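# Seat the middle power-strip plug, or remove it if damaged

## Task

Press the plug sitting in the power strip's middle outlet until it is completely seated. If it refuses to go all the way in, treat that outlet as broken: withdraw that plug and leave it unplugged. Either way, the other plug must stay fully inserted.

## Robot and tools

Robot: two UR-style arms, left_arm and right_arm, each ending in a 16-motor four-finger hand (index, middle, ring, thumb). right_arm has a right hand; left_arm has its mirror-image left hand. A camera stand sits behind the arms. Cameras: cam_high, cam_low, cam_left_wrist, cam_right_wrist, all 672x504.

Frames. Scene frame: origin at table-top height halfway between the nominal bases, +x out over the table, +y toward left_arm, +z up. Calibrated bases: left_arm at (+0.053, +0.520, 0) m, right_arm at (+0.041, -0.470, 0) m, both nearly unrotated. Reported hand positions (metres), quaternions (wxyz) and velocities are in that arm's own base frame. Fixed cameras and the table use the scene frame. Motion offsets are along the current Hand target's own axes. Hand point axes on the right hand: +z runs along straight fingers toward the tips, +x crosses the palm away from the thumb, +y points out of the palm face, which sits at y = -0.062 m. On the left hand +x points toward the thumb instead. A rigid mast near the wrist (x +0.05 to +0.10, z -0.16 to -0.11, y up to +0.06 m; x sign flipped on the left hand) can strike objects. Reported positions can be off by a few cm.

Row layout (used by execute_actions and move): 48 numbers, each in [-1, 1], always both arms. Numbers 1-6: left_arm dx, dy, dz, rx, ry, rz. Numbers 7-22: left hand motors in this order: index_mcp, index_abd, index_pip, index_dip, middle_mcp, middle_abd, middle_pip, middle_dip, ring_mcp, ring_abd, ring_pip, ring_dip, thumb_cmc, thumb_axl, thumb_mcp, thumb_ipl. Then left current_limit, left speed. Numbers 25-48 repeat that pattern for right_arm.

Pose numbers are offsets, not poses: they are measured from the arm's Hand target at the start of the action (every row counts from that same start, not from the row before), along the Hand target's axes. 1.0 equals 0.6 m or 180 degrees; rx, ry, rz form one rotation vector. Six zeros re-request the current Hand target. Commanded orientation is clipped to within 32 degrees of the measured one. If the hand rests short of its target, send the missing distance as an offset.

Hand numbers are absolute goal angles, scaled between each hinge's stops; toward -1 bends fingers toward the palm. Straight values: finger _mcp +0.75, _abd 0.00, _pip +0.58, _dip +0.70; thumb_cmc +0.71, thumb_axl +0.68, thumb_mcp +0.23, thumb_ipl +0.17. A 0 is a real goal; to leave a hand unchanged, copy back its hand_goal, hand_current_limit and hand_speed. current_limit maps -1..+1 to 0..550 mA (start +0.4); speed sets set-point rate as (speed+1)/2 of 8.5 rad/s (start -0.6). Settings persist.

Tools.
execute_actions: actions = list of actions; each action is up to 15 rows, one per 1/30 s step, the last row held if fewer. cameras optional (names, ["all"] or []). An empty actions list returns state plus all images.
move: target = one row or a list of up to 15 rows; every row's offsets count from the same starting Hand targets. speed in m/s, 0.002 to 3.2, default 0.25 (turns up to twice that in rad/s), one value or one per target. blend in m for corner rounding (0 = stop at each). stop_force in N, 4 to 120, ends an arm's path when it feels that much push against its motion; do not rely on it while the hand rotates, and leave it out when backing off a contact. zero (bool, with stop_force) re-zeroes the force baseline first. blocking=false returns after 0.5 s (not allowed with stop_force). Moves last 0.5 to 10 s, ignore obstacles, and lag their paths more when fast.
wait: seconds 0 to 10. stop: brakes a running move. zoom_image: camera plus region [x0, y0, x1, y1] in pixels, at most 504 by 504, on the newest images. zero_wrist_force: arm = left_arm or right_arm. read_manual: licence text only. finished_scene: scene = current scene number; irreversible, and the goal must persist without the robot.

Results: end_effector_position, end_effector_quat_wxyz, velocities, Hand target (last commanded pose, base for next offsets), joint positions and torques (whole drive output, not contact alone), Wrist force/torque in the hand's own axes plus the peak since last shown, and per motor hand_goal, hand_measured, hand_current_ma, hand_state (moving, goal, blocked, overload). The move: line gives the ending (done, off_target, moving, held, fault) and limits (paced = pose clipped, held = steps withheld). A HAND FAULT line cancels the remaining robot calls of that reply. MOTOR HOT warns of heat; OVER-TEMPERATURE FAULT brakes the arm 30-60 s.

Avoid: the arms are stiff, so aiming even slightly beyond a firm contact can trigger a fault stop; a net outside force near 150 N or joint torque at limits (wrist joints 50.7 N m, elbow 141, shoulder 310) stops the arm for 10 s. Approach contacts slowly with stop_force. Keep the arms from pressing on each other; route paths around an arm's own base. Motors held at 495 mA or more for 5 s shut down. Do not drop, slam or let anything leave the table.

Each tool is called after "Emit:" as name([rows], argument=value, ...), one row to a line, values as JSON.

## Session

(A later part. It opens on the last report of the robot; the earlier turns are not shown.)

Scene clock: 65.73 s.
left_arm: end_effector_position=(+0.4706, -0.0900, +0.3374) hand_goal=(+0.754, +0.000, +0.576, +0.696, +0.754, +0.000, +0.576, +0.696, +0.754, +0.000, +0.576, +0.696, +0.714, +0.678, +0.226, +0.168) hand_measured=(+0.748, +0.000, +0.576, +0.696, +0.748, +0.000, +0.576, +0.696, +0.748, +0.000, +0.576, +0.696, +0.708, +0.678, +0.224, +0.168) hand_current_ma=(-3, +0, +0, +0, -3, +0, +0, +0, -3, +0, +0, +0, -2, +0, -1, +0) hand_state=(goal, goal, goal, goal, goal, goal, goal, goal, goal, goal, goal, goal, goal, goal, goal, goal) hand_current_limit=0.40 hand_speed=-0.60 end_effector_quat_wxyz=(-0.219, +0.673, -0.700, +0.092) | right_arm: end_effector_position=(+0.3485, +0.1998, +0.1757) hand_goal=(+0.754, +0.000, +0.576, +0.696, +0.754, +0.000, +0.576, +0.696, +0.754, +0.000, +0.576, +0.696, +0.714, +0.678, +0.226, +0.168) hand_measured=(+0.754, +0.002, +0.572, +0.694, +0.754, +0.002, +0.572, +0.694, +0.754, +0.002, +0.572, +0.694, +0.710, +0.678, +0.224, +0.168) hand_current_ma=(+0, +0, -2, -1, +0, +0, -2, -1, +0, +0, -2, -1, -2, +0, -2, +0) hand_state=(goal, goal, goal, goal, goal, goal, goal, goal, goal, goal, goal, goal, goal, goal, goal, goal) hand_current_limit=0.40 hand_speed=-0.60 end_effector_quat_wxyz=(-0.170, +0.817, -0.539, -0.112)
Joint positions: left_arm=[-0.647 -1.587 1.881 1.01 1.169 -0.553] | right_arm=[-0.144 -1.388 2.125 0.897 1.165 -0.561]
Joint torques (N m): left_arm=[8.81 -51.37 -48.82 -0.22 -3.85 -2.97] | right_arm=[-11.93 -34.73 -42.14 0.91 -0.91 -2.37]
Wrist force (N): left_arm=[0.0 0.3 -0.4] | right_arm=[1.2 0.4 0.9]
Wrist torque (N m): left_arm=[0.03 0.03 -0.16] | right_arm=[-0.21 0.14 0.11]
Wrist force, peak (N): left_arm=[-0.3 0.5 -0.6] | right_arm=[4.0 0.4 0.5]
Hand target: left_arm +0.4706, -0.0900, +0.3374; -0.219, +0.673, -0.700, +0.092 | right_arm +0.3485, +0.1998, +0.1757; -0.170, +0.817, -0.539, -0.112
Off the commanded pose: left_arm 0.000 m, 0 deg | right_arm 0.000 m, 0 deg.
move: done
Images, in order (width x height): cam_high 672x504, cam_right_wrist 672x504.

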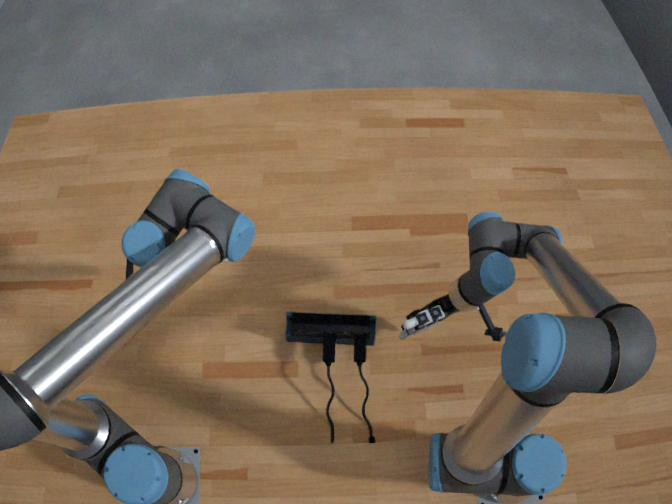

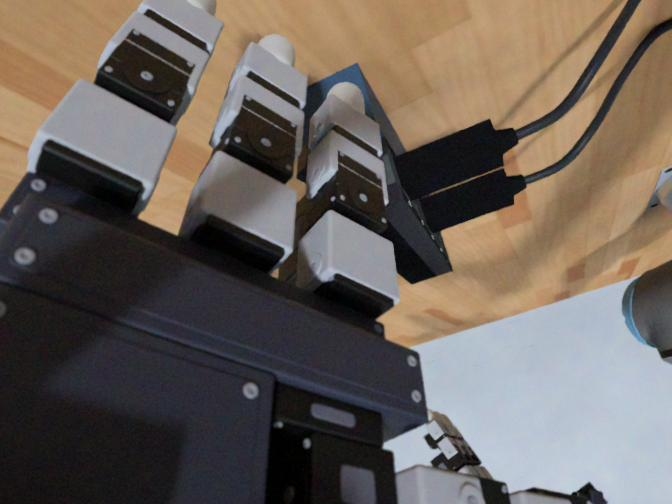

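Emit:
move([
  [0,0,0,0,0,0,0.754,0,0.576,0.696,0.754,0,0.576,0.696,0.754,0,0.576,0.696,0.714,0.678,0.226,0.168,0.4,-0.6,-0.0613,-0.0262,-0.1527,0,0,0,0.754,0,-0.81,-0.5,0.754,0,-0.81,-0.5,0.754,0,-0.81,-0.5,-0.571,0.678,0.226,0.168,0.4,-0.6],
  [0,0,0,0,0,0,0.754,0,0.576,0.696,0.754,0,0.576,0.696,0.754,0,0.576,0.696,0.714,0.678,0.226,0.168,0.4,-0.6,-0.6185,0.022,0.1998,-0.0225,0.1297,0.146,0.754,0,-0.81,-0.5,0.754,0,-0.81,-0.5,0.754,0,-0.81,-0.5,-0.571,0.678,0.226,0.168,0.4,-0.6],
], speed=0.3, blend=0.05, cameras=["cam_high"])

Scene clock: 73.40 s.
left_arm: end_effector_position=(+0.4706, -0.0900, +0.3374) hand_goal=(+0.754, +0.000, +0.576, +0.696, +0.754, +0.000, +0.576, +0.696, +0.754, +0.000, +0.576, +0.696, +0.714, +0.678, +0.226, +0.168) hand_measured=(+0.748, +0.000, +0.576, +0.696, +0.748, +0.000, +0.576, +0.696, +0.748, +0.000, +0.576, +0.696, +0.708, +0.678, +0.224, +0.168) hand_current_ma=(-3, +0, +0, +0, -3, +0, +0, +0, -3, +0, +0, +0, -2, +0, -1, +0) hand_state=(goal, goal, goal, goal, goal, goal, goal, goal, goal, goal, goal, goal, goal, goal, goal, goal) hand_current_limit=0.40 hand_speed=-0.60 end_effector_quat_wxyz=(-0.219, +0.673, -0.700, +0.092) | right_arm: end_effector_position=(+0.1903, +0.5556, +0.1998) hand_goal=(+0.754, +0.000, -0.810, -0.500, +0.754, +0.000, -0.810, -0.500, +0.754, +0.000, -0.810, -0.500, -0.570, +0.678, +0.226, +0.168) hand_measured=(+0.754, +0.002, -0.802, -0.498, +0.754, +0.002, -0.802, -0.498, +0.754, +0.000, -0.802, -0.498, -0.570, +0.678, +0.224, +0.168) hand_current_ma=(+0, +0, +5, +1, +0, +0, +4, +1, +0, +0, +4, +1, +0, +0, -2, +0) hand_state=(goal, goal, goal, goal, goal, goal, goal, goal, goal, goal, goal, goal, goal, goal, goal, goal) hand_current_limit=0.40 hand_speed=-0.60 end_effector_quat_wxyz=(+0.000, +0.685, -0.728, +0.000)
Joint positions: left_arm=[-0.647 -1.587 1.881 1.01 1.169 -0.553] | right_arm=[0.795 -1.224 1.798 0.996 1.57 0.855]
Joint torques (N m): left_arm=[7.85 -50.44 -48.68 -0.19 -3.73 -2.76] | right_arm=[9.78 -52.33 -40.04 2.51 -1.15 1.43]
Wrist force (N): left_arm=[-0.1 0.3 -0.6] | right_arm=[0.5 -0.2 0.5]
Wrist torque (N m): left_arm=[0.05 0.05 -0.17] | right_arm=[-0.03 0.07 0.01]
Wrist force, peak (N): left_arm=[-0.3 0.7 -0.3] | right_arm=[2.1 0.8 3.4]
Hand target: left_arm +0.4706, -0.0900, +0.3374; -0.219, +0.673, -0.700, +0.092 | right_arm +0.1903, +0.5556, +0.1998; +0.000, +0.685, -0.728, +0.000
Off the commanded pose: left_arm 0.000 m, 0 deg | right_arm 0.000 m, 0 deg.
move: done
Images, in order (width x height): cam_high 672x504.

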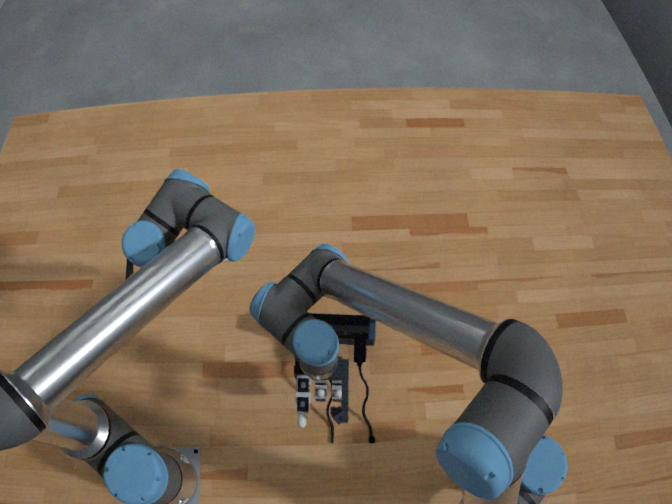

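Emit:
move(target=[0,0,0,0,0,0,0.754,0,0.576,0.696,0.754,0,0.576,0.696,0.754,0,0.576,0.696,0.714,0.678,0.226,0.168,0.4,-0.6,0,0,0.1747,0,0,0,0.754,0,-0.81,-0.5,0.754,0,-0.81,-0.5,0.754,0,-0.81,-0.5,-0.571,0.678,0.226,0.168,0.4,-0.6], speed=0.05, stop_force=5, cameras=["cam_high", "cam_right_wrist"])

Emit:
zoom_image(camera="cam_high", region=[260, 290, 400, 460])

Emit:
zoom_image(camera="cam_right_wrist", region=[0, 0, 400, 300])

Scene clock: 77.20 s.
left_arm: end_effector_position=(+0.4706, -0.0900, +0.3374) hand_goal=(+0.754, +0.000, +0.576, +0.696, +0.754, +0.000, +0.576, +0.696, +0.754, +0.000, +0.576, +0.696, +0.714, +0.678, +0.226, +0.168) hand_measured=(+0.748, +0.000, +0.576, +0.696, +0.748, +0.000, +0.576, +0.696, +0.748, +0.000, +0.576, +0.696, +0.708, +0.678, +0.224, +0.168) hand_current_ma=(-3, +0, +0, +0, -3, +0, +0, +0, -3, +0, +0, +0, -2, +0, -1, +0) hand_state=(goal, goal, goal, goal, goal, goal, goal, goal, goal, goal, goal, goal, goal, goal, goal, goal) hand_current_limit=0.40 hand_speed=-0.60 end_effector_quat_wxyz=(-0.219, +0.673, -0.700, +0.092) | right_arm: end_effector_position=(+0.1902, +0.5557, +0.0950) hand_goal=(+0.754, +0.000, -0.810, -0.500, +0.754, +0.000, -0.810, -0.500, +0.754, +0.000, -0.810, -0.500, -0.570, +0.678, +0.226, +0.168) hand_measured=(+0.754, +0.002, -0.802, -0.498, +0.754, +0.002, -0.806, -0.498, +0.752, +0.000, -0.804, -0.498, -0.570, +0.678, +0.224, +0.168) hand_current_ma=(+0, +0, +5, +1, +0, +0, +1, +1, +0, +0, +4, +1, +0, +0, -2, +0) hand_state=(goal, goal, goal, goal, goal, goal, goal, goal, goal, goal, goal, goal, goal, goal, goal, goal) hand_current_limit=0.40 hand_speed=-0.60 end_effector_quat_wxyz=(+0.000, +0.685, -0.728, +0.000)
Joint positions: left_arm=[-0.647 -1.587 1.881 1.01 1.169 -0.553] | right_arm=[0.795 -1.115 1.864 0.822 1.57 0.856]
Joint torques (N m): left_arm=[7.9 -51.61 -48.66 -0.3 -3.47 -2.54] | right_arm=[7.12 -73.04 -42.42 6.21 -0.69 1.43]
Wrist force (N): left_arm=[0.1 0.2 0.0] | right_arm=[1.1 0.1 0.5]
Wrist torque (N m): left_arm=[-0.01 0.03 -0.15] | right_arm=[-0.08 0.06 0.03]
Wrist force, peak (N): left_arm=[0.3 0.5 -0.5] | right_arm=[1.5 0.8 -1.0]
Hand target: left_arm +0.4706, -0.0900, +0.3374; -0.219, +0.673, -0.700, +0.092 | right_arm +0.1902, +0.5557, +0.0950; +0.000, +0.685, -0.728, +0.000
Off the commanded pose: left_arm 0.000 m, 0 deg | right_arm 0.000 m, 0 deg.
move: done
Images, in order (width x height): cam_high 672x504, cam_right_wrist 672x504.

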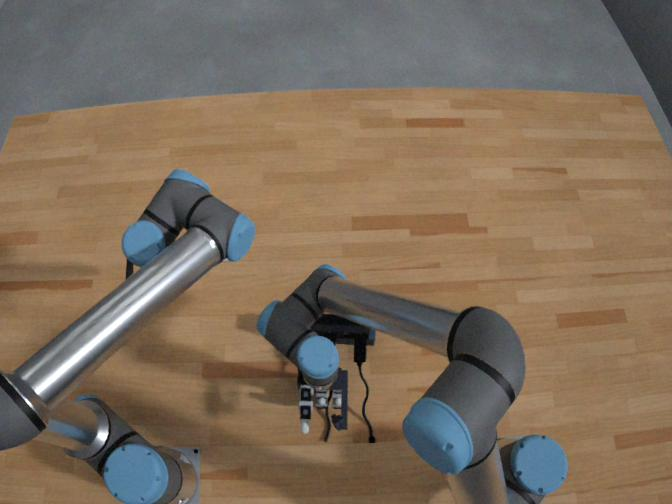

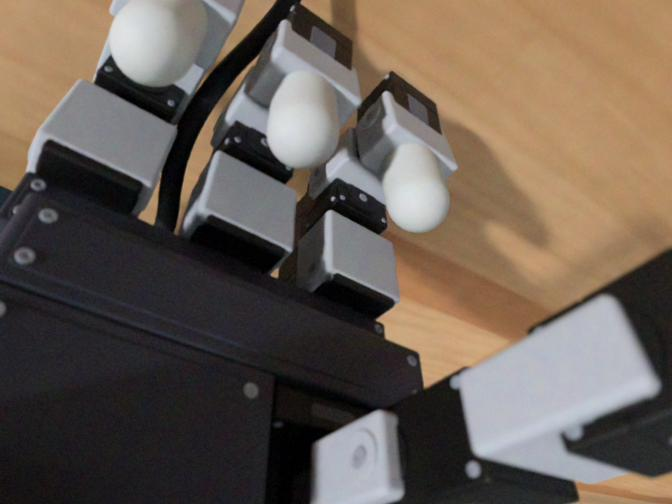

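Scaled by 2.965 from the camera's 672x504 image, which has a finer 960x720 frame.

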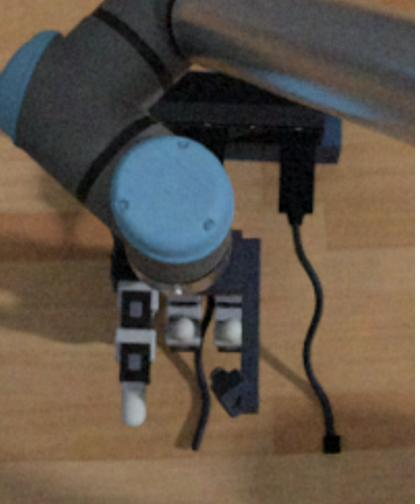

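Scaled by 1.260 from the camera's 672x504 image, which has a finer 960x720 frame.

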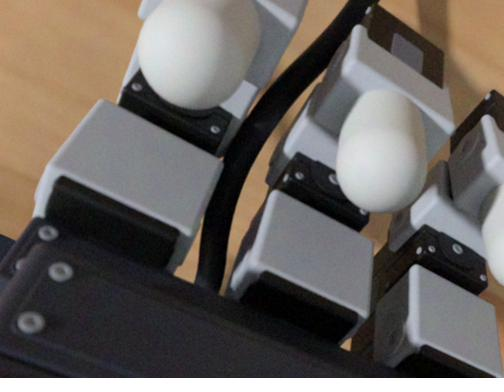

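Emit:
move(target=[0,0,0,0,0,0,0.754,0,0.576,0.696,0.754,0,0.576,0.696,0.754,0,0.576,0.696,0.714,0.678,0.226,0.168,0.4,-0.6,0,-0.1,0,0,0,0,0.754,0,-0.81,-0.5,0.754,0,-0.81,-0.5,0.754,0,-0.81,-0.5,-0.571,0.678,0.226,0.168,0.75,-0.6], speed=0.02, stop_force=8, cameras=["cam_high", "cam_right_wrist"])

Emit:
zoom_image(camera="cam_high", region=[260, 290, 400, 460])

Scene clock: 86.43 s.
left_arm: end_effector_position=(+0.4706, -0.0900, +0.3374) hand_goal=(+0.754, +0.000, +0.576, +0.696, +0.754, +0.000, +0.576, +0.696, +0.754, +0.000, +0.576, +0.696, +0.714, +0.678, +0.226, +0.168) hand_measured=(+0.748, +0.000, +0.576, +0.696, +0.748, +0.000, +0.576, +0.696, +0.748, +0.000, +0.576, +0.696, +0.708, +0.678, +0.224, +0.168) hand_current_ma=(-3, +0, +0, +0, -3, +0, +0, +0, -3, +0, +0, +0, -2, +0, -1, +0) hand_state=(goal, goal, goal, goal, goal, goal, goal, goal, goal, goal, goal, goal, goal, goal, goal, goal) hand_current_limit=0.40 hand_speed=-0.60 end_effector_quat_wxyz=(-0.219, +0.673, -0.700, +0.092) | right_arm: end_effector_position=(+0.2311, +0.5532, +0.0950) hand_goal=(+0.754, +0.000, -0.810, -0.500, +0.754, +0.000, -0.810, -0.500, +0.754, +0.000, -0.810, -0.500, -0.570, +0.678, +0.226, +0.168) hand_measured=(+0.754, +0.002, -0.802, -0.498, +0.738, +0.002, -0.808, -0.498, +0.750, +0.000, -0.806, -0.498, -0.570, +0.678, +0.224, +0.168) hand_current_ma=(+0, +0, +5, +1, -16, +1, +1, +1, -2, +0, +2, +1, +0, +0, -2, +0) hand_state=(goal, goal, goal, goal, goal, goal, goal, goal, goal, goal, goal, goal, goal, goal, goal, goal) hand_current_limit=0.75 hand_speed=-0.60 end_effector_quat_wxyz=(+0.000, +0.685, -0.728, +0.000)
Joint positions: left_arm=[-0.647 -1.587 1.881 1.01 1.169 -0.553] | right_arm=[0.743 -1.091 1.826 0.837 1.57 0.803]
Joint torques (N m): left_arm=[8.89 -49.77 -47.73 -0.24 -3.15 -2.69] | right_arm=[9.02 -75.21 -19.14 1.67 3.4 1.7]
Wrist force (N): left_arm=[0.1 0.1 0.0] | right_arm=[-4.4 0.7 1.7]
Wrist torque (N m): left_arm=[-0.02 0.04 -0.15] | right_arm=[-0.15 0.10 -0.61]
Wrist force, peak (N): left_arm=[-0.4 0.5 -0.5] | right_arm=[-4.6 16.0 -0.9]
Hand target: left_arm +0.4706, -0.0900, +0.3374; -0.219, +0.673, -0.700, +0.092 | right_arm +0.2311, +0.5532, +0.0950; +0.000, +0.685, -0.728, +0.000 (not the last commanded pose)
Off the commanded pose: left_arm 0.000 m, 0 deg | right_arm 0.019 m, 0 deg.
move: contact (right_arm)
Images, in order (width x height): cam_high 672x504, cam_right_wrist 672x504.

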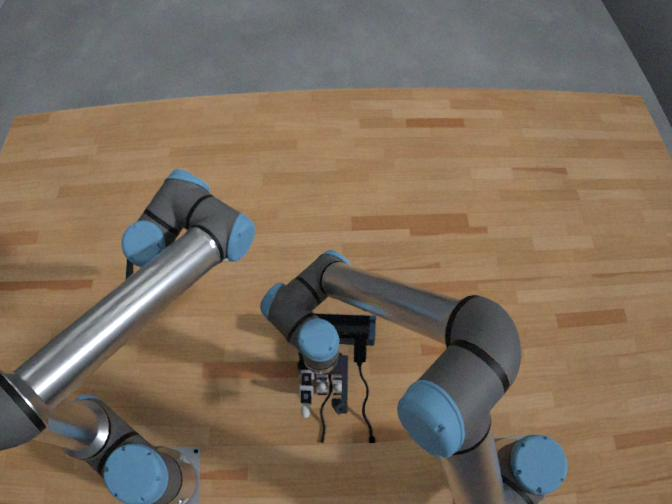

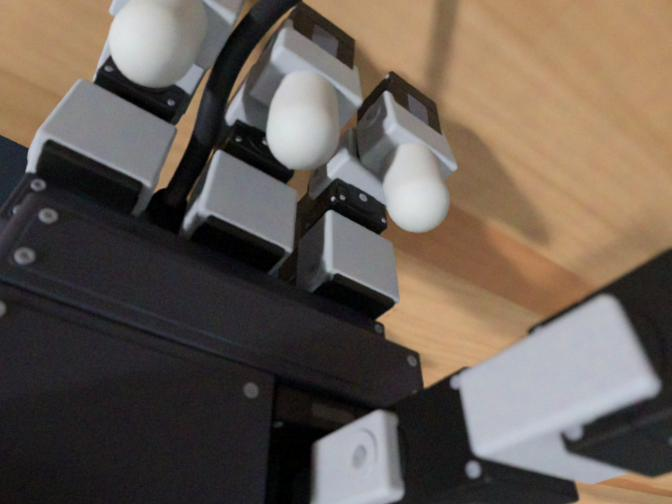

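Scaled by 2.965 from the camera's 672x504 image, which has a finer 960x720 frame.

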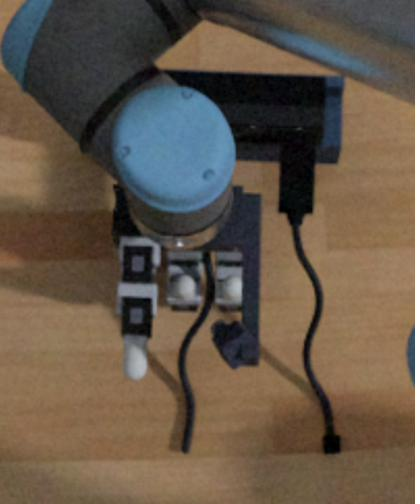

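Emit:
move(target=[0,0,0,0,0,0,0.754,0,0.576,0.696,0.754,0,0.576,0.696,0.754,0,0.576,0.696,0.714,0.678,0.226,0.168,0.4,-0.6,0,-0.02,0,0,0,0,0.754,0,-0.81,-0.5,0.754,0,-0.81,-0.5,0.754,0,-0.81,-0.5,-0.571,0.678,0.226,0.168,0.75,-0.6], speed=0.01, stop_force=25, cameras=["cam_right_wrist"])

Scene clock: 88.07 s.
left_arm: end_effector_position=(+0.4706, -0.0900, +0.3374) hand_goal=(+0.754, +0.000, +0.576, +0.696, +0.754, +0.000, +0.576, +0.696, +0.754, +0.000, +0.576, +0.696, +0.714, +0.678, +0.226, +0.168) hand_measured=(+0.748, +0.000, +0.576, +0.696, +0.748, +0.000, +0.576, +0.696, +0.748, +0.000, +0.576, +0.696, +0.708, +0.678, +0.224, +0.168) hand_current_ma=(-3, +0, +0, +0, -3, +0, +0, +0, -3, +0, +0, +0, -2, +0, -1, +0) hand_state=(goal, goal, goal, goal, goal, goal, goal, goal, goal, goal, goal, goal, goal, goal, goal, goal) hand_current_limit=0.40 hand_speed=-0.60 end_effector_quat_wxyz=(-0.219, +0.673, -0.700, +0.092) | right_arm: end_effector_position=(+0.2321, +0.5530, +0.0949) hand_goal=(+0.754, +0.000, -0.810, -0.500, +0.754, +0.000, -0.810, -0.500, +0.754, +0.000, -0.810, -0.500, -0.570, +0.678, +0.226, +0.168) hand_measured=(+0.754, +0.002, -0.802, -0.498, +0.718, +0.002, -0.808, -0.498, +0.732, +0.000, -0.806, -0.498, -0.570, +0.678, +0.224, +0.168) hand_current_ma=(+0, +0, +5, +1, -57, +1, +1, +1, -29, +0, +2, +1, +0, +0, -2, +0) hand_state=(goal, goal, goal, goal, blocked, goal, goal, goal, blocked, goal, goal, goal, goal, goal, goal, goal) hand_current_limit=0.75 hand_speed=-0.60 end_effector_quat_wxyz=(+0.000, +0.685, -0.728, +0.000)
Joint positions: left_arm=[-0.647 -1.587 1.881 1.01 1.169 -0.553] | right_arm=[0.741 -1.091 1.825 0.837 1.57 0.802]
Joint torques (N m): left_arm=[9.34 -52.39 -48.89 0.05 -3.37 -2.05] | right_arm=[-2.34 -74.91 -24.58 -0.63 5.37 1.59]
Wrist force (N): left_arm=[0.1 0.1 -0.3] | right_arm=[-4.4 12.1 -0.8]
Wrist torque (N m): left_arm=[0.00 0.02 -0.15] | right_arm=[0.07 0.19 -0.09]
Wrist force, peak (N): left_arm=[-0.4 0.4 -0.5] | right_arm=[-4.9 27.8 -2.2]
Hand target: left_arm +0.4706, -0.0900, +0.3374; -0.219, +0.673, -0.700, +0.092 | right_arm +0.2321, +0.5530, +0.0949; +0.000, +0.685, -0.728, +0.000 (not the last commanded pose)
Off the commanded pose: left_arm 0.000 m, 0 deg | right_arm 0.011 m, 0 deg.
move: contact (right_arm)
Images, in order (width x height): cam_right_wrist 672x504.

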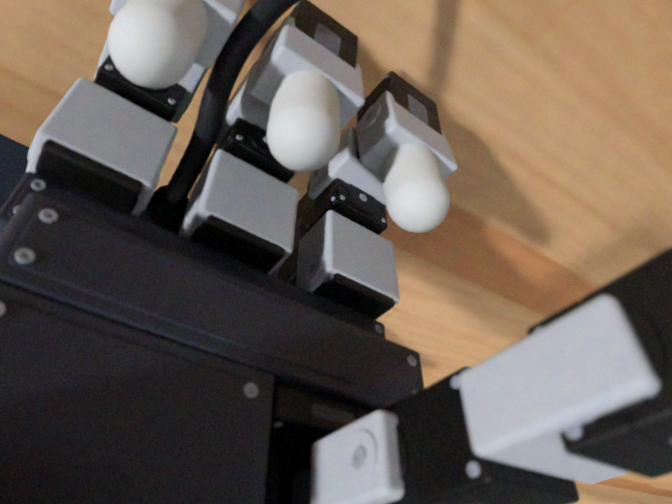

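Emit:
move(target=[0,0,0,0,0,0,0.754,0,0.576,0.696,0.754,0,0.576,0.696,0.754,0,0.576,0.696,0.714,0.678,0.226,0.168,0.4,-0.6,0,-0.025,0,0,0,0,0.754,0,-0.81,-0.5,0.754,0,-0.81,-0.5,0.754,0,-0.81,-0.5,-0.571,0.678,0.226,0.168,0.75,-0.6], speed=0.008, stop_force=45, zero=false, cameras=["cam_right_wrist"])

Scene clock: 89.80 s.
left_arm: end_effector_position=(+0.4706, -0.0900, +0.3374) hand_goal=(+0.754, +0.000, +0.576, +0.696, +0.754, +0.000, +0.576, +0.696, +0.754, +0.000, +0.576, +0.696, +0.714, +0.678, +0.226, +0.168) hand_measured=(+0.748, +0.000, +0.576, +0.696, +0.748, +0.000, +0.576, +0.696, +0.748, +0.000, +0.576, +0.696, +0.708, +0.678, +0.224, +0.168) hand_current_ma=(-3, +0, +0, +0, -3, +0, +0, +0, -3, +0, +0, +0, -2, +0, -1, +0) hand_state=(goal, goal, goal, goal, goal, goal, goal, goal, goal, goal, goal, goal, goal, goal, goal, goal) hand_current_limit=0.40 hand_speed=-0.60 end_effector_quat_wxyz=(-0.219, +0.673, -0.700, +0.092) | right_arm: end_effector_position=(+0.2343, +0.5528, +0.0949) hand_goal=(+0.754, +0.000, -0.810, -0.500, +0.754, +0.000, -0.810, -0.500, +0.754, +0.000, -0.810, -0.500, -0.570, +0.678, +0.226, +0.168) hand_measured=(+0.754, +0.002, -0.802, -0.498, +0.692, +0.002, -0.808, -0.498, +0.720, +0.000, -0.806, -0.498, -0.570, +0.678, +0.224, +0.168) hand_current_ma=(+0, +0, +5, +1, -132, +1, +1, +1, -54, +0, +2, +1, +0, +0, -2, +0) hand_state=(goal, goal, goal, goal, blocked, goal, goal, goal, blocked, goal, goal, goal, goal, goal, goal, goal) hand_current_limit=0.75 hand_speed=-0.60 end_effector_quat_wxyz=(+0.000, +0.685, -0.728, +0.000)
Joint positions: left_arm=[-0.647 -1.587 1.881 1.01 1.169 -0.553] | right_arm=[0.739 -1.089 1.822 0.838 1.57 0.799]
Joint torques (N m): left_arm=[10.35 -51.48 -49.15 -0.21 -3.48 -2.54] | right_arm=[-11.99 -71.35 -34.32 -5.53 9.8 1.6]
Wrist force (N): left_arm=[-0.1 0.2 -0.3] | right_arm=[-3.6 38.6 -10.0]
Wrist torque (N m): left_arm=[0.01 0.05 -0.17] | right_arm=[1.14 0.37 0.75]
Wrist force, peak (N): left_arm=[-0.2 0.4 -0.5] | right_arm=[-4.4 50.8 -13.8]
Hand target: left_arm +0.4706, -0.0900, +0.3374; -0.219, +0.673, -0.700, +0.092 | right_arm +0.2343, +0.5528, +0.0949; +0.000, +0.685, -0.728, +0.000 (not the last commanded pose)
Off the commanded pose: left_arm 0.000 m, 0 deg | right_arm 0.013 m, 0 deg.
move: contact (right_arm)
Images, in order (width x height): cam_right_wrist 672x504.

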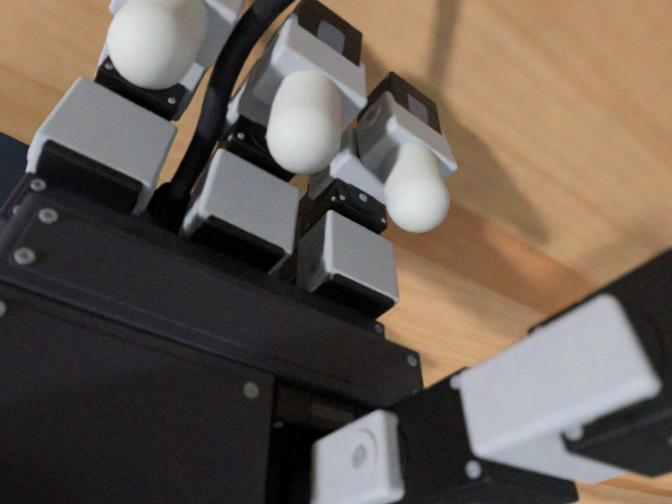

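Emit:
move(target=[0,0,0,0,0,0,0.754,0,0.576,0.696,0.754,0,0.576,0.696,0.754,0,0.576,0.696,0.714,0.678,0.226,0.168,0.4,-0.6,0,-0.025,0,0,0,0,0.754,0,-0.81,-0.5,0.754,0,-0.81,-0.5,0.754,0,-0.81,-0.5,-0.571,0.678,0.226,0.168,0.75,-0.6], speed=0.006, stop_force=62, zero=false, cameras=["cam_right_wrist", "cam_high"])

Emit:
zoom_image(camera="cam_high", region=[260, 290, 400, 460])

Scene clock: 91.73 s.
left_arm: end_effector_position=(+0.4706, -0.0900, +0.3374) hand_goal=(+0.754, +0.000, +0.576, +0.696, +0.754, +0.000, +0.576, +0.696, +0.754, +0.000, +0.576, +0.696, +0.714, +0.678, +0.226, +0.168) hand_measured=(+0.748, +0.000, +0.576, +0.696, +0.748, +0.000, +0.576, +0.696, +0.748, +0.000, +0.576, +0.696, +0.708, +0.678, +0.224, +0.168) hand_current_ma=(-3, +0, +0, +0, -3, +0, +0, +0, -3, +0, +0, +0, -2, +0, -1, +0) hand_state=(goal, goal, goal, goal, goal, goal, goal, goal, goal, goal, goal, goal, goal, goal, goal, goal) hand_current_limit=0.40 hand_speed=-0.60 end_effector_quat_wxyz=(-0.219, +0.673, -0.700, +0.092) | right_arm: end_effector_position=(+0.2350, +0.5527, +0.0949) hand_goal=(+0.754, +0.000, -0.810, -0.500, +0.754, +0.000, -0.810, -0.500, +0.754, +0.000, -0.810, -0.500, -0.570, +0.678, +0.226, +0.168) hand_measured=(+0.754, +0.002, -0.802, -0.498, +0.680, +0.002, -0.808, -0.498, +0.720, +0.000, -0.806, -0.498, -0.570, +0.678, +0.224, +0.168) hand_current_ma=(+0, +0, +5, +1, -173, +1, +1, +1, -54, +0, +2, +1, +0, +0, -2, +0) hand_state=(goal, goal, goal, goal, blocked, goal, goal, goal, blocked, goal, goal, goal, goal, goal, goal, goal) hand_current_limit=0.75 hand_speed=-0.60 end_effector_quat_wxyz=(+0.000, +0.685, -0.728, +0.000)
Joint positions: left_arm=[-0.647 -1.587 1.881 1.01 1.169 -0.553] | right_arm=[0.738 -1.089 1.822 0.839 1.57 0.798]
Joint torques (N m): left_arm=[7.66 -51.54 -48.26 -0.27 -3.38 -2.36] | right_arm=[-20.17 -68.24 -38.62 -8.48 12.86 1.35]
Wrist force (N): left_arm=[0.2 0.1 -0.4] | right_arm=[-4.1 53.3 -17.7]
Wrist torque (N m): left_arm=[0.01 0.01 -0.14] | right_arm=[1.95 0.61 1.17]
Wrist force, peak (N): left_arm=[-0.1 0.7 -0.2] | right_arm=[-6.5 64.5 -20.6]
Hand target: left_arm +0.4706, -0.0900, +0.3374; -0.219, +0.673, -0.700, +0.092 | right_arm +0.2350, +0.5527, +0.0949; +0.000, +0.685, -0.728, +0.000 (not the last commanded pose)
Off the commanded pose: left_arm 0.000 m, 0 deg | right_arm 0.014 m, 0 deg.
move: contact (right_arm)
Images, in order (width x height): cam_high 672x504, cam_right_wrist 672x504.

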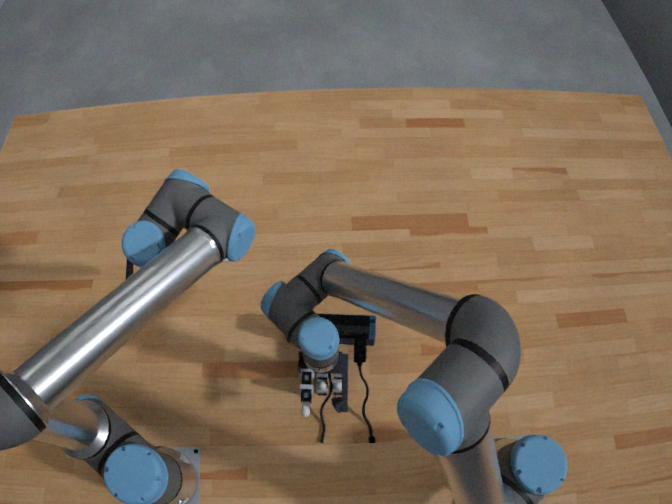

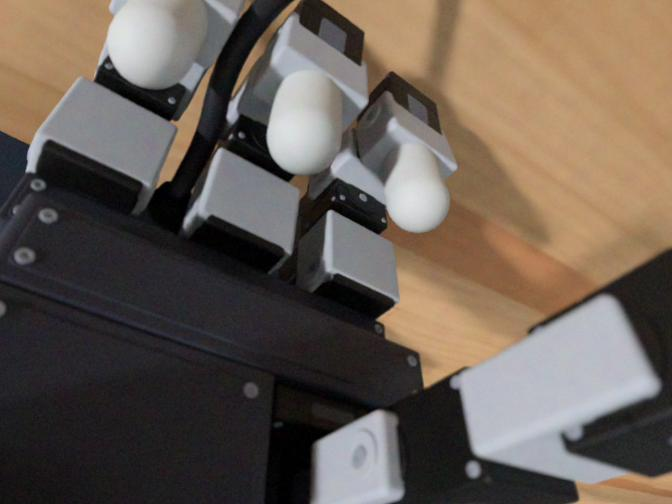

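Scaled by 2.965 from the camera's 672x504 image, which has a finer 960x720 frame.

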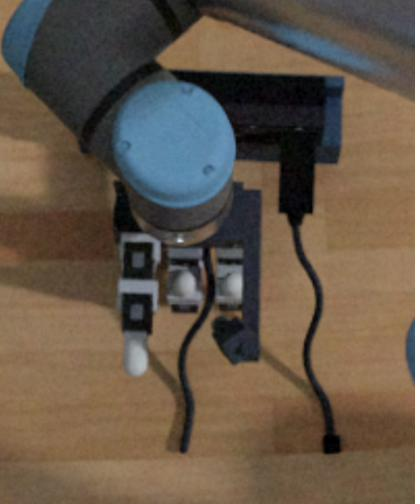

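Emit:
move([
  [0,0,0,0,0,0,0.754,0,0.576,0.696,0.754,0,0.576,0.696,0.754,0,0.576,0.696,0.714,0.678,0.226,0.168,0.4,-0.6,0,0.08,0,0,0,0,0.754,0,-0.81,-0.5,0.754,0,-0.81,-0.5,0.754,0,-0.81,-0.5,-0.571,0.678,0.226,0.168,0.4,-0.6],
  [0,0,0,0,0,0,0.754,0,0.576,0.696,0.754,0,0.576,0.696,0.754,0,0.576,0.696,0.714,0.678,0.226,0.168,0.4,-0.6,0,0.08,-0.25,0,0,0,0.754,0,-0.81,-0.5,0.754,0,-0.81,-0.5,0.754,0,-0.81,-0.5,-0.571,0.678,0.226,0.168,0.4,-0.6],
], speed=0.15, cameras=["cam_high"])

Emit:
zoom_image(camera="cam_high", region=[260, 290, 400, 460])

Scene clock: 95.13 s.
left_arm: end_effector_position=(+0.4706, -0.0900, +0.3374) hand_goal=(+0.754, +0.000, +0.576, +0.696, +0.754, +0.000, +0.576, +0.696, +0.754, +0.000, +0.576, +0.696, +0.714, +0.678, +0.226, +0.168) hand_measured=(+0.748, +0.000, +0.576, +0.696, +0.748, +0.000, +0.576, +0.696, +0.748, +0.000, +0.576, +0.696, +0.708, +0.678, +0.224, +0.168) hand_current_ma=(-3, +0, +0, +0, -3, +0, +0, +0, -3, +0, +0, +0, -2, +0, -1, +0) hand_state=(goal, goal, goal, goal, goal, goal, goal, goal, goal, goal, goal, goal, goal, goal, goal, goal) hand_current_limit=0.40 hand_speed=-0.60 end_effector_quat_wxyz=(-0.219, +0.673, -0.700, +0.092) | right_arm: end_effector_position=(+0.1872, +0.5557, +0.2450) hand_goal=(+0.754, +0.000, -0.810, -0.500, +0.754, +0.000, -0.810, -0.500, +0.754, +0.000, -0.810, -0.500, -0.570, +0.678, +0.226, +0.168) hand_measured=(+0.754, +0.002, -0.802, -0.498, +0.756, +0.002, -0.808, -0.498, +0.754, +0.000, -0.806, -0.498, -0.570, +0.678, +0.224, +0.168) hand_current_ma=(+0, +0, +4, +1, +1, +1, +1, +1, +0, +0, +2, +1, +0, +0, -2, +0) hand_state=(goal, goal, goal, goal, goal, goal, goal, goal, goal, goal, goal, goal, goal, goal, goal, goal) hand_current_limit=0.40 hand_speed=-0.60 end_effector_quat_wxyz=(+0.000, +0.685, -0.728, +0.000)
Joint positions: left_arm=[-0.647 -1.587 1.881 1.01 1.169 -0.553] | right_arm=[0.799 -1.264 1.763 1.073 1.57 0.859]
Joint torques (N m): left_arm=[9.47 -49.23 -48.95 -0.13 -2.86 -1.8] | right_arm=[-12.09 -63.88 -29.9 4.16 0.32 -2.23]
Wrist force (N): left_arm=[-0.1 0.4 0.0] | right_arm=[0.9 -2.6 -0.5]
Wrist torque (N m): left_arm=[0.01 0.05 -0.17] | right_arm=[-0.24 0.07 0.01]
Wrist force, peak (N): left_arm=[-0.3 0.5 -0.4] | right_arm=[-4.0 53.3 -18.2]
Hand target: left_arm +0.4706, -0.0900, +0.3374; -0.219, +0.673, -0.700, +0.092 | right_arm +0.1872, +0.5556, +0.2450; +0.000, +0.685, -0.728, +0.000
Off the commanded pose: left_arm 0.000 m, 0 deg | right_arm 0.000 m, 0 deg.
move: done
Images, in order (width x height): cam_high 672x504.

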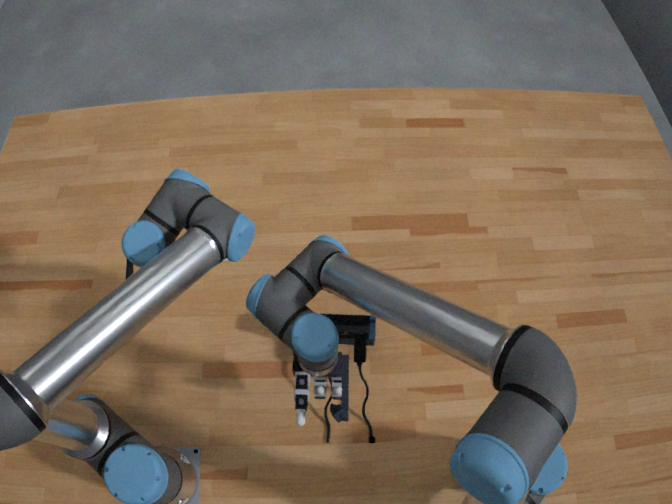

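Scaled by 2.965 from the camera's 672x504 image, which has a finer 960x720 frame.

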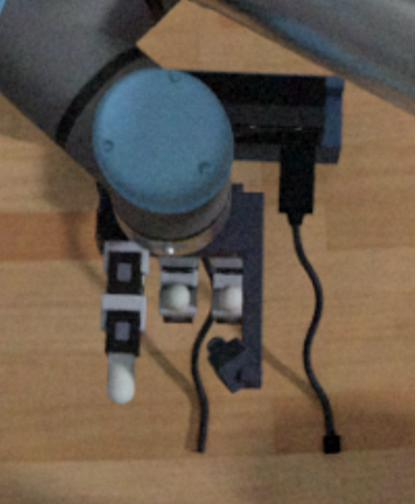

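Emit:
move([
  [0,0,0,0,0,0,0.754,0,0.576,0.696,0.754,0,0.576,0.696,0.754,0,0.576,0.696,0.714,0.678,0.226,0.168,0.4,-0.6,0.5755,-0.3045,-0.0512,0.0225,-0.1297,-0.146,0.754,0,-0.81,-0.5,0.754,0,-0.81,-0.5,0.754,0,-0.81,-0.5,-0.571,0.678,0.226,0.168,0.4,-0.6],
  [0,0,0,0,0,0,0.754,0,0.576,0.696,0.754,0,0.576,0.696,0.754,0,0.576,0.696,0.714,0.678,0.226,0.168,0.4,-0.6,0.5755,-0.3045,0.1155,0.0225,-0.1297,-0.146,0.754,0,0.576,0.696,0.754,0,0.576,0.696,0.754,0,0.576,0.696,0.714,0.678,0.226,0.168,0.4,-0.6],
], speed=0.3, blend=0.03, cameras=["cam_high", "cam_right_wrist"])

Emit:
zoom_image(camera="cam_right_wrist", region=[370, 40, 672, 260])

Emit:
zoom_image(camera="cam_high", region=[260, 290, 400, 460])

Scene clock: 99.50 s.
left_arm: end_effector_position=(+0.4706, -0.0900, +0.3374) hand_goal=(+0.754, +0.000, +0.576, +0.696, +0.754, +0.000, +0.576, +0.696, +0.754, +0.000, +0.576, +0.696, +0.714, +0.678, +0.226, +0.168) hand_measured=(+0.748, +0.000, +0.576, +0.696, +0.748, +0.000, +0.576, +0.696, +0.748, +0.000, +0.576, +0.696, +0.708, +0.678, +0.224, +0.168) hand_current_ma=(-3, +0, +0, +0, -3, +0, +0, +0, -3, +0, +0, +0, -2, +0, -1, +0) hand_state=(goal, goal, goal, goal, goal, goal, goal, goal, goal, goal, goal, goal, goal, goal, goal, goal) hand_current_limit=0.40 hand_speed=-0.60 end_effector_quat_wxyz=(-0.219, +0.673, -0.700, +0.092) | right_arm: end_effector_position=(+0.3487, +0.1999, +0.1756) hand_goal=(+0.754, +0.000, +0.576, +0.696, +0.754, +0.000, +0.576, +0.696, +0.754, +0.000, +0.576, +0.696, +0.714, +0.678, +0.226, +0.168) hand_measured=(+0.754, +0.002, +0.572, +0.694, +0.754, +0.002, +0.572, +0.694, +0.754, +0.000, +0.572, +0.694, +0.710, +0.678, +0.224, +0.168) hand_current_ma=(+0, +0, -2, -1, +0, +0, -2, -1, +0, +0, -2, -1, -2, +0, -2, +0) hand_state=(goal, goal, goal, goal, goal, goal, goal, goal, goal, goal, goal, goal, goal, goal, goal, goal) hand_current_limit=0.40 hand_speed=-0.60 end_effector_quat_wxyz=(-0.170, +0.817, -0.539, -0.112)
Joint positions: left_arm=[-0.647 -1.587 1.881 1.01 1.169 -0.553] | right_arm=[-0.143 -1.387 2.124 0.897 1.166 -0.56]
Joint torques (N m): left_arm=[10.13 -49.75 -49.7 -0.02 -3.1 -1.64] | right_arm=[-12.39 -35.71 -20.38 0.92 -2.1 -2.03]
Wrist force (N): left_arm=[0.0 0.2 -0.4] | right_arm=[1.5 -1.9 -0.1]
Wrist torque (N m): left_arm=[0.02 0.04 -0.16] | right_arm=[-0.42 0.12 -0.02]
Wrist force, peak (N): left_arm=[0.0 0.4 -0.7] | right_arm=[2.7 -2.8 -3.5]
Hand target: left_arm +0.4706, -0.0900, +0.3374; -0.219, +0.673, -0.700, +0.092 | right_arm +0.3487, +0.1999, +0.1756; -0.170, +0.817, -0.539, -0.112
Off the commanded pose: left_arm 0.000 m, 0 deg | right_arm 0.000 m, 0 deg.
move: done
Images, in order (width x height): cam_high 672x504, cam_right_wrist 672x504.

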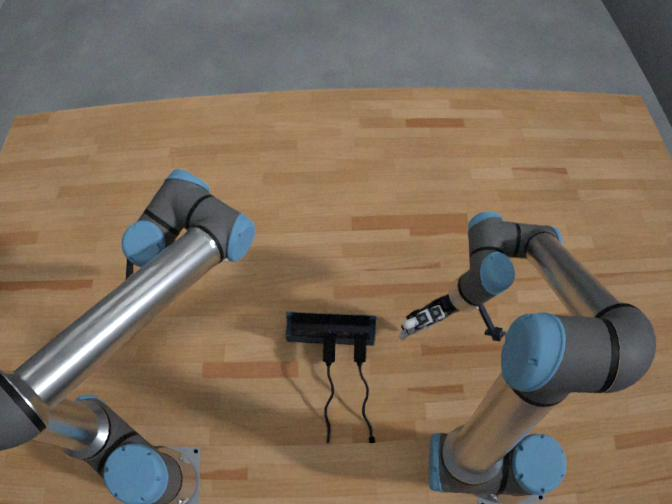

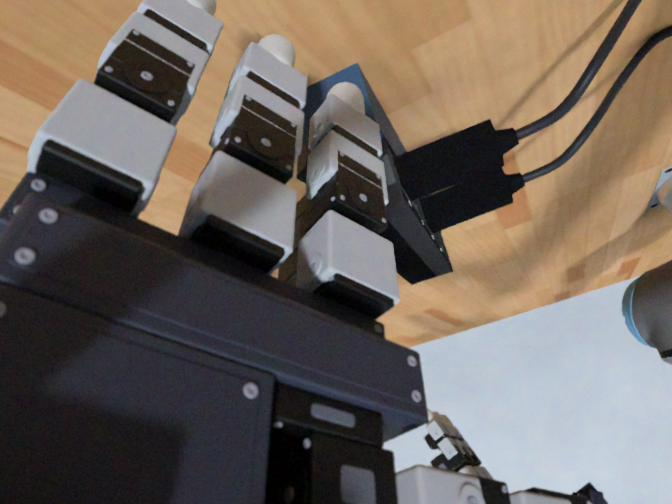

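Scaled by 1.669 from the camera's 672x504 image, which has a finer 960x720 frame.

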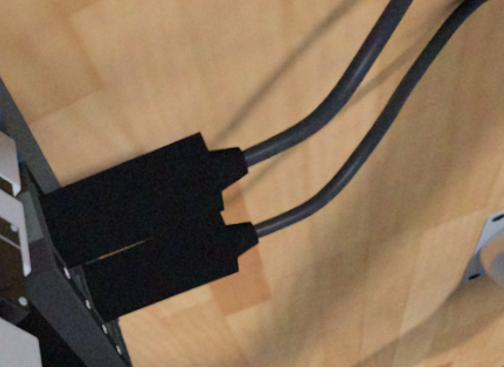

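Scaled by 2.965 from the camera's 672x504 image, which has a finer 960x720 frame.

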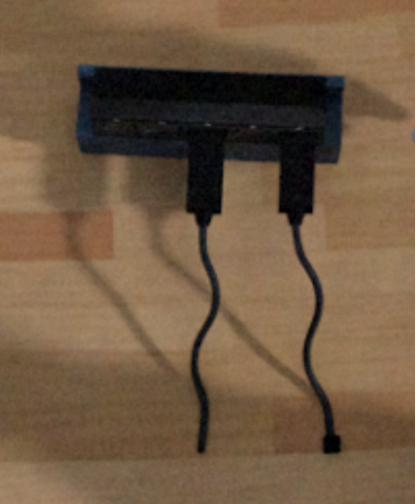

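Emit:
zoom_image(camera="cam_right_wrist", region=[470, 100, 560, 220])

Emit:
zoom_image(camera="cam_right_wrist", region=[380, 110, 480, 260])

Emit:
zoom_image(camera="cam_high", region=[300, 310, 380, 380])

Scaled by 4.200 from the camera's 672x504 image, which has a finer 960x720 frame.

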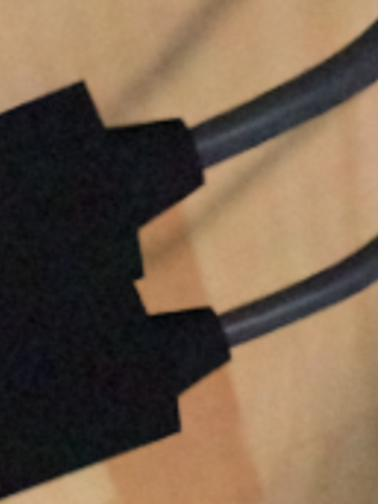

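Scaled by 3.360 from the camera's 672x504 image, which has a finer 960x720 frame.

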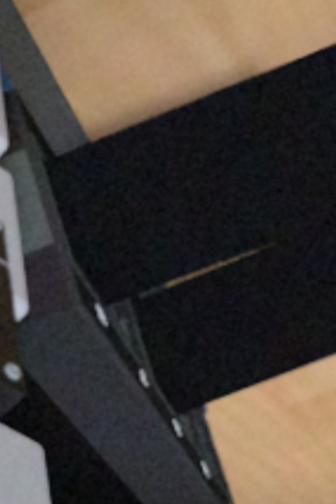

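Scaled by 6.300 from the camera's 672x504 image, which has a finer 960x720 frame.

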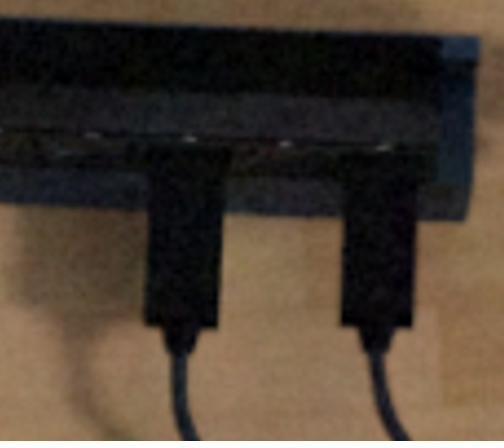

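Emit:
move([
  [0,0,0,0,0,0,0.754,0,0.576,0.696,0.754,0,0.576,0.696,0.754,0,0.576,0.696,0.714,0.678,0.226,0.168,0.4,-0.6,-0.0613,-0.0262,-0.1527,0,0,0,0.754,0,-0.81,-0.5,0.754,0,-0.81,-0.5,0.754,0,-0.81,-0.5,-0.571,0.678,0.226,0.168,0.4,-0.6],
  [0,0,0,0,0,0,0.754,0,0.576,0.696,0.754,0,0.576,0.696,0.754,0,0.576,0.696,0.714,0.678,0.226,0.168,0.4,-0.6,-0.6185,0.022,0.1998,-0.0225,0.1297,0.146,0.754,0,-0.81,-0.5,0.754,0,-0.81,-0.5,0.754,0,-0.81,-0.5,-0.571,0.678,0.226,0.168,0.4,-0.6],
], speed=0.3, blend=[0.05, 0], cameras=["cam_right_wrist"])

Emit:
move(target=[0,0,0,0,0,0,0.754,0,0.576,0.696,0.754,0,0.576,0.696,0.754,0,0.576,0.696,0.714,0.678,0.226,0.168,0.4,-0.6,0,0,0.188,0,0,0,0.754,0,-0.81,-0.5,0.754,0,-0.81,-0.5,0.754,0,-0.81,-0.5,-0.571,0.678,0.226,0.168,0.4,-0.6], speed=0.08, stop_force=6, cameras=["cam_right_wrist"])

Scene clock: 105.53 s.
left_arm: end_effector_position=(+0.4706, -0.0900, +0.3374) hand_goal=(+0.754, +0.000, +0.576, +0.696, +0.754, +0.000, +0.576, +0.696, +0.754, +0.000, +0.576, +0.696, +0.714, +0.678, +0.226, +0.168) hand_measured=(+0.748, +0.000, +0.576, +0.696, +0.748, +0.000, +0.576, +0.696, +0.748, +0.000, +0.576, +0.696, +0.708, +0.678, +0.224, +0.168) hand_current_ma=(-3, +0, +0, +0, -3, +0, +0, +0, -3, +0, +0, +0, -2, +0, -1, +0) hand_state=(goal, goal, goal, goal, goal, goal, goal, goal, goal, goal, goal, goal, goal, goal, goal, goal) hand_current_limit=0.40 hand_speed=-0.60 end_effector_quat_wxyz=(-0.219, +0.673, -0.700, +0.092) | right_arm: end_effector_position=(+0.1904, +0.5557, +0.1996) hand_goal=(+0.754, +0.000, -0.810, -0.500, +0.754, +0.000, -0.810, -0.500, +0.754, +0.000, -0.810, -0.500, -0.570, +0.678, +0.226, +0.168) hand_measured=(+0.754, +0.002, -0.802, -0.498, +0.754, +0.002, -0.802, -0.498, +0.754, +0.000, -0.802, -0.498, -0.570, +0.678, +0.224, +0.168) hand_current_ma=(+0, +0, +5, +1, +0, +0, +4, +1, +0, +0, +4, +1, +0, +0, -2, +0) hand_state=(goal, goal, goal, goal, goal, goal, goal, goal, goal, goal, goal, goal, goal, goal, goal, goal) hand_current_limit=0.40 hand_speed=-0.60 end_effector_quat_wxyz=(+0.000, +0.685, -0.728, +0.000)
Joint positions: left_arm=[-0.647 -1.587 1.881 1.01 1.169 -0.553] | right_arm=[0.795 -1.223 1.798 0.997 1.57 0.855]
Joint torques (N m): left_arm=[8.05 -48.35 -49.08 -0.08 -3.29 -1.57] | right_arm=[7.62 -50.85 -39.49 3.01 -1.2 2.95]
Wrist force (N): left_arm=[0.0 0.3 -0.2] | right_arm=[1.1 -2.3 -0.5]
Wrist torque (N m): left_arm=[0.01 0.04 -0.16] | right_arm=[-0.22 0.02 0.01]
Wrist force, peak (N): left_arm=[0.0 0.6 -0.5] | right_arm=[2.0 -2.7 -2.3]
Hand target: left_arm +0.4706, -0.0900, +0.3374; -0.219, +0.673, -0.700, +0.092 | right_arm +0.1904, +0.5558, +0.1996; +0.000, +0.685, -0.728, +0.000
Off the commanded pose: left_arm 0.000 m, 0 deg | right_arm 0.000 m, 0 deg.
move: done
Images, in order (width x height): cam_right_wrist 672x504.

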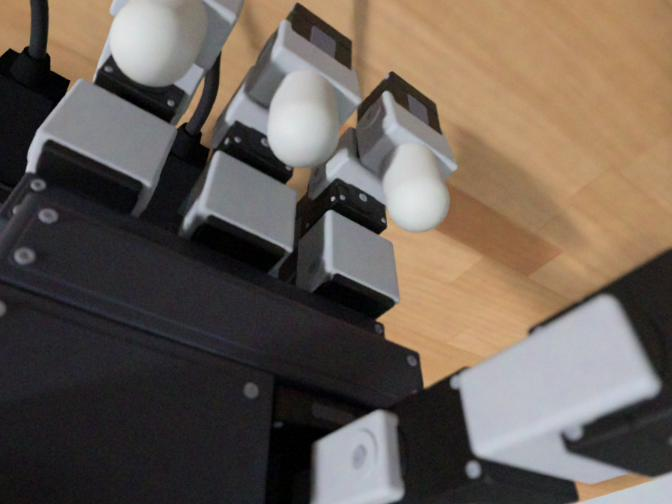

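Scene clock: 107.97 s.
left_arm: end_effector_position=(+0.4706, -0.0900, +0.3374) hand_goal=(+0.754, +0.000, +0.576, +0.696, +0.754, +0.000, +0.576, +0.696, +0.754, +0.000, +0.576, +0.696, +0.714, +0.678, +0.226, +0.168) hand_measured=(+0.748, +0.000, +0.576, +0.696, +0.748, +0.000, +0.576, +0.696, +0.748, +0.000, +0.576, +0.696, +0.708, +0.678, +0.224, +0.168) hand_current_ma=(-3, +0, +0, +0, -3, +0, +0, +0, -3, +0, +0, +0, -2, +0, -1, +0) hand_state=(goal, goal, goal, goal, goal, goal, goal, goal, goal, goal, goal, goal, goal, goal, goal, goal) hand_current_limit=0.40 hand_speed=-0.60 end_effector_quat_wxyz=(-0.219, +0.673, -0.700, +0.092) | right_arm: end_effector_position=(+0.1903, +0.5557, +0.0868) hand_goal=(+0.754, +0.000, -0.810, -0.500, +0.754, +0.000, -0.810, -0.500, +0.754, +0.000, -0.810, -0.500, -0.570, +0.678, +0.226, +0.168) hand_measured=(+0.754, +0.002, -0.802, -0.498, +0.750, +0.004, -0.810, -0.498, +0.752, +0.000, -0.804, -0.498, -0.570, +0.678, +0.224, +0.168) hand_current_ma=(+0, +0, +5, +1, -2, +2, +0, +1, +0, +0, +4, +1, +0, +0, -2, +0) hand_state=(goal, goal, goal, goal, goal, goal, goal, goal, goal, goal, goal, goal, goal, goal, goal, goal) hand_current_limit=0.40 hand_speed=-0.60 end_effector_quat_wxyz=(+0.000, +0.685, -0.728, +0.000)
Joint positions: left_arm=[-0.647 -1.587 1.881 1.01 1.169 -0.553] | right_arm=[0.795 -1.105 1.867 0.809 1.57 0.855]
Joint torques (N m): left_arm=[9.53 -50.4 -48.44 0.31 -3.32 -1.24] | right_arm=[6.72 -67.72 -40.54 5.37 -0.2 1.46]
Wrist force (N): left_arm=[0.0 0.3 -0.2] | right_arm=[0.8 -2.6 -0.6]
Wrist torque (N m): left_arm=[0.01 0.04 -0.16] | right_arm=[-0.31 0.08 -0.06]
Wrist force, peak (N): left_arm=[0.0 0.7 -0.4] | right_arm=[1.1 -2.5 -1.4]
Hand target: left_arm +0.4706, -0.0900, +0.3374; -0.219, +0.673, -0.700, +0.092 | right_arm +0.1903, +0.5557, +0.0868; +0.000, +0.685, -0.728, +0.000
Off the commanded pose: left_arm 0.000 m, 0 deg | right_arm 0.000 m, 0 deg.
move: done
Images, in order (width x height): cam_right_wrist 672x504.

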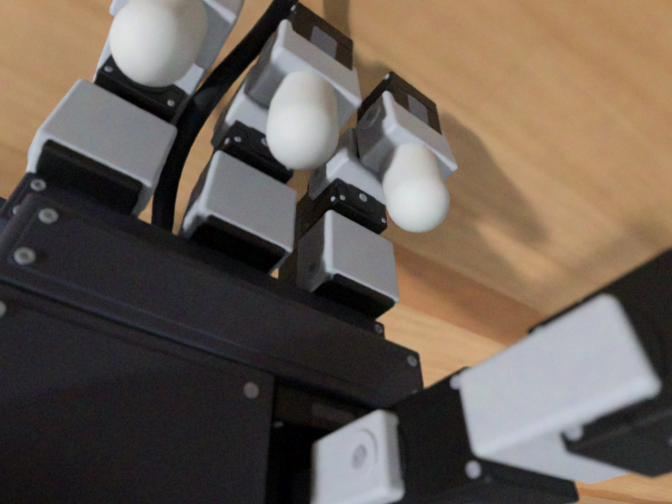

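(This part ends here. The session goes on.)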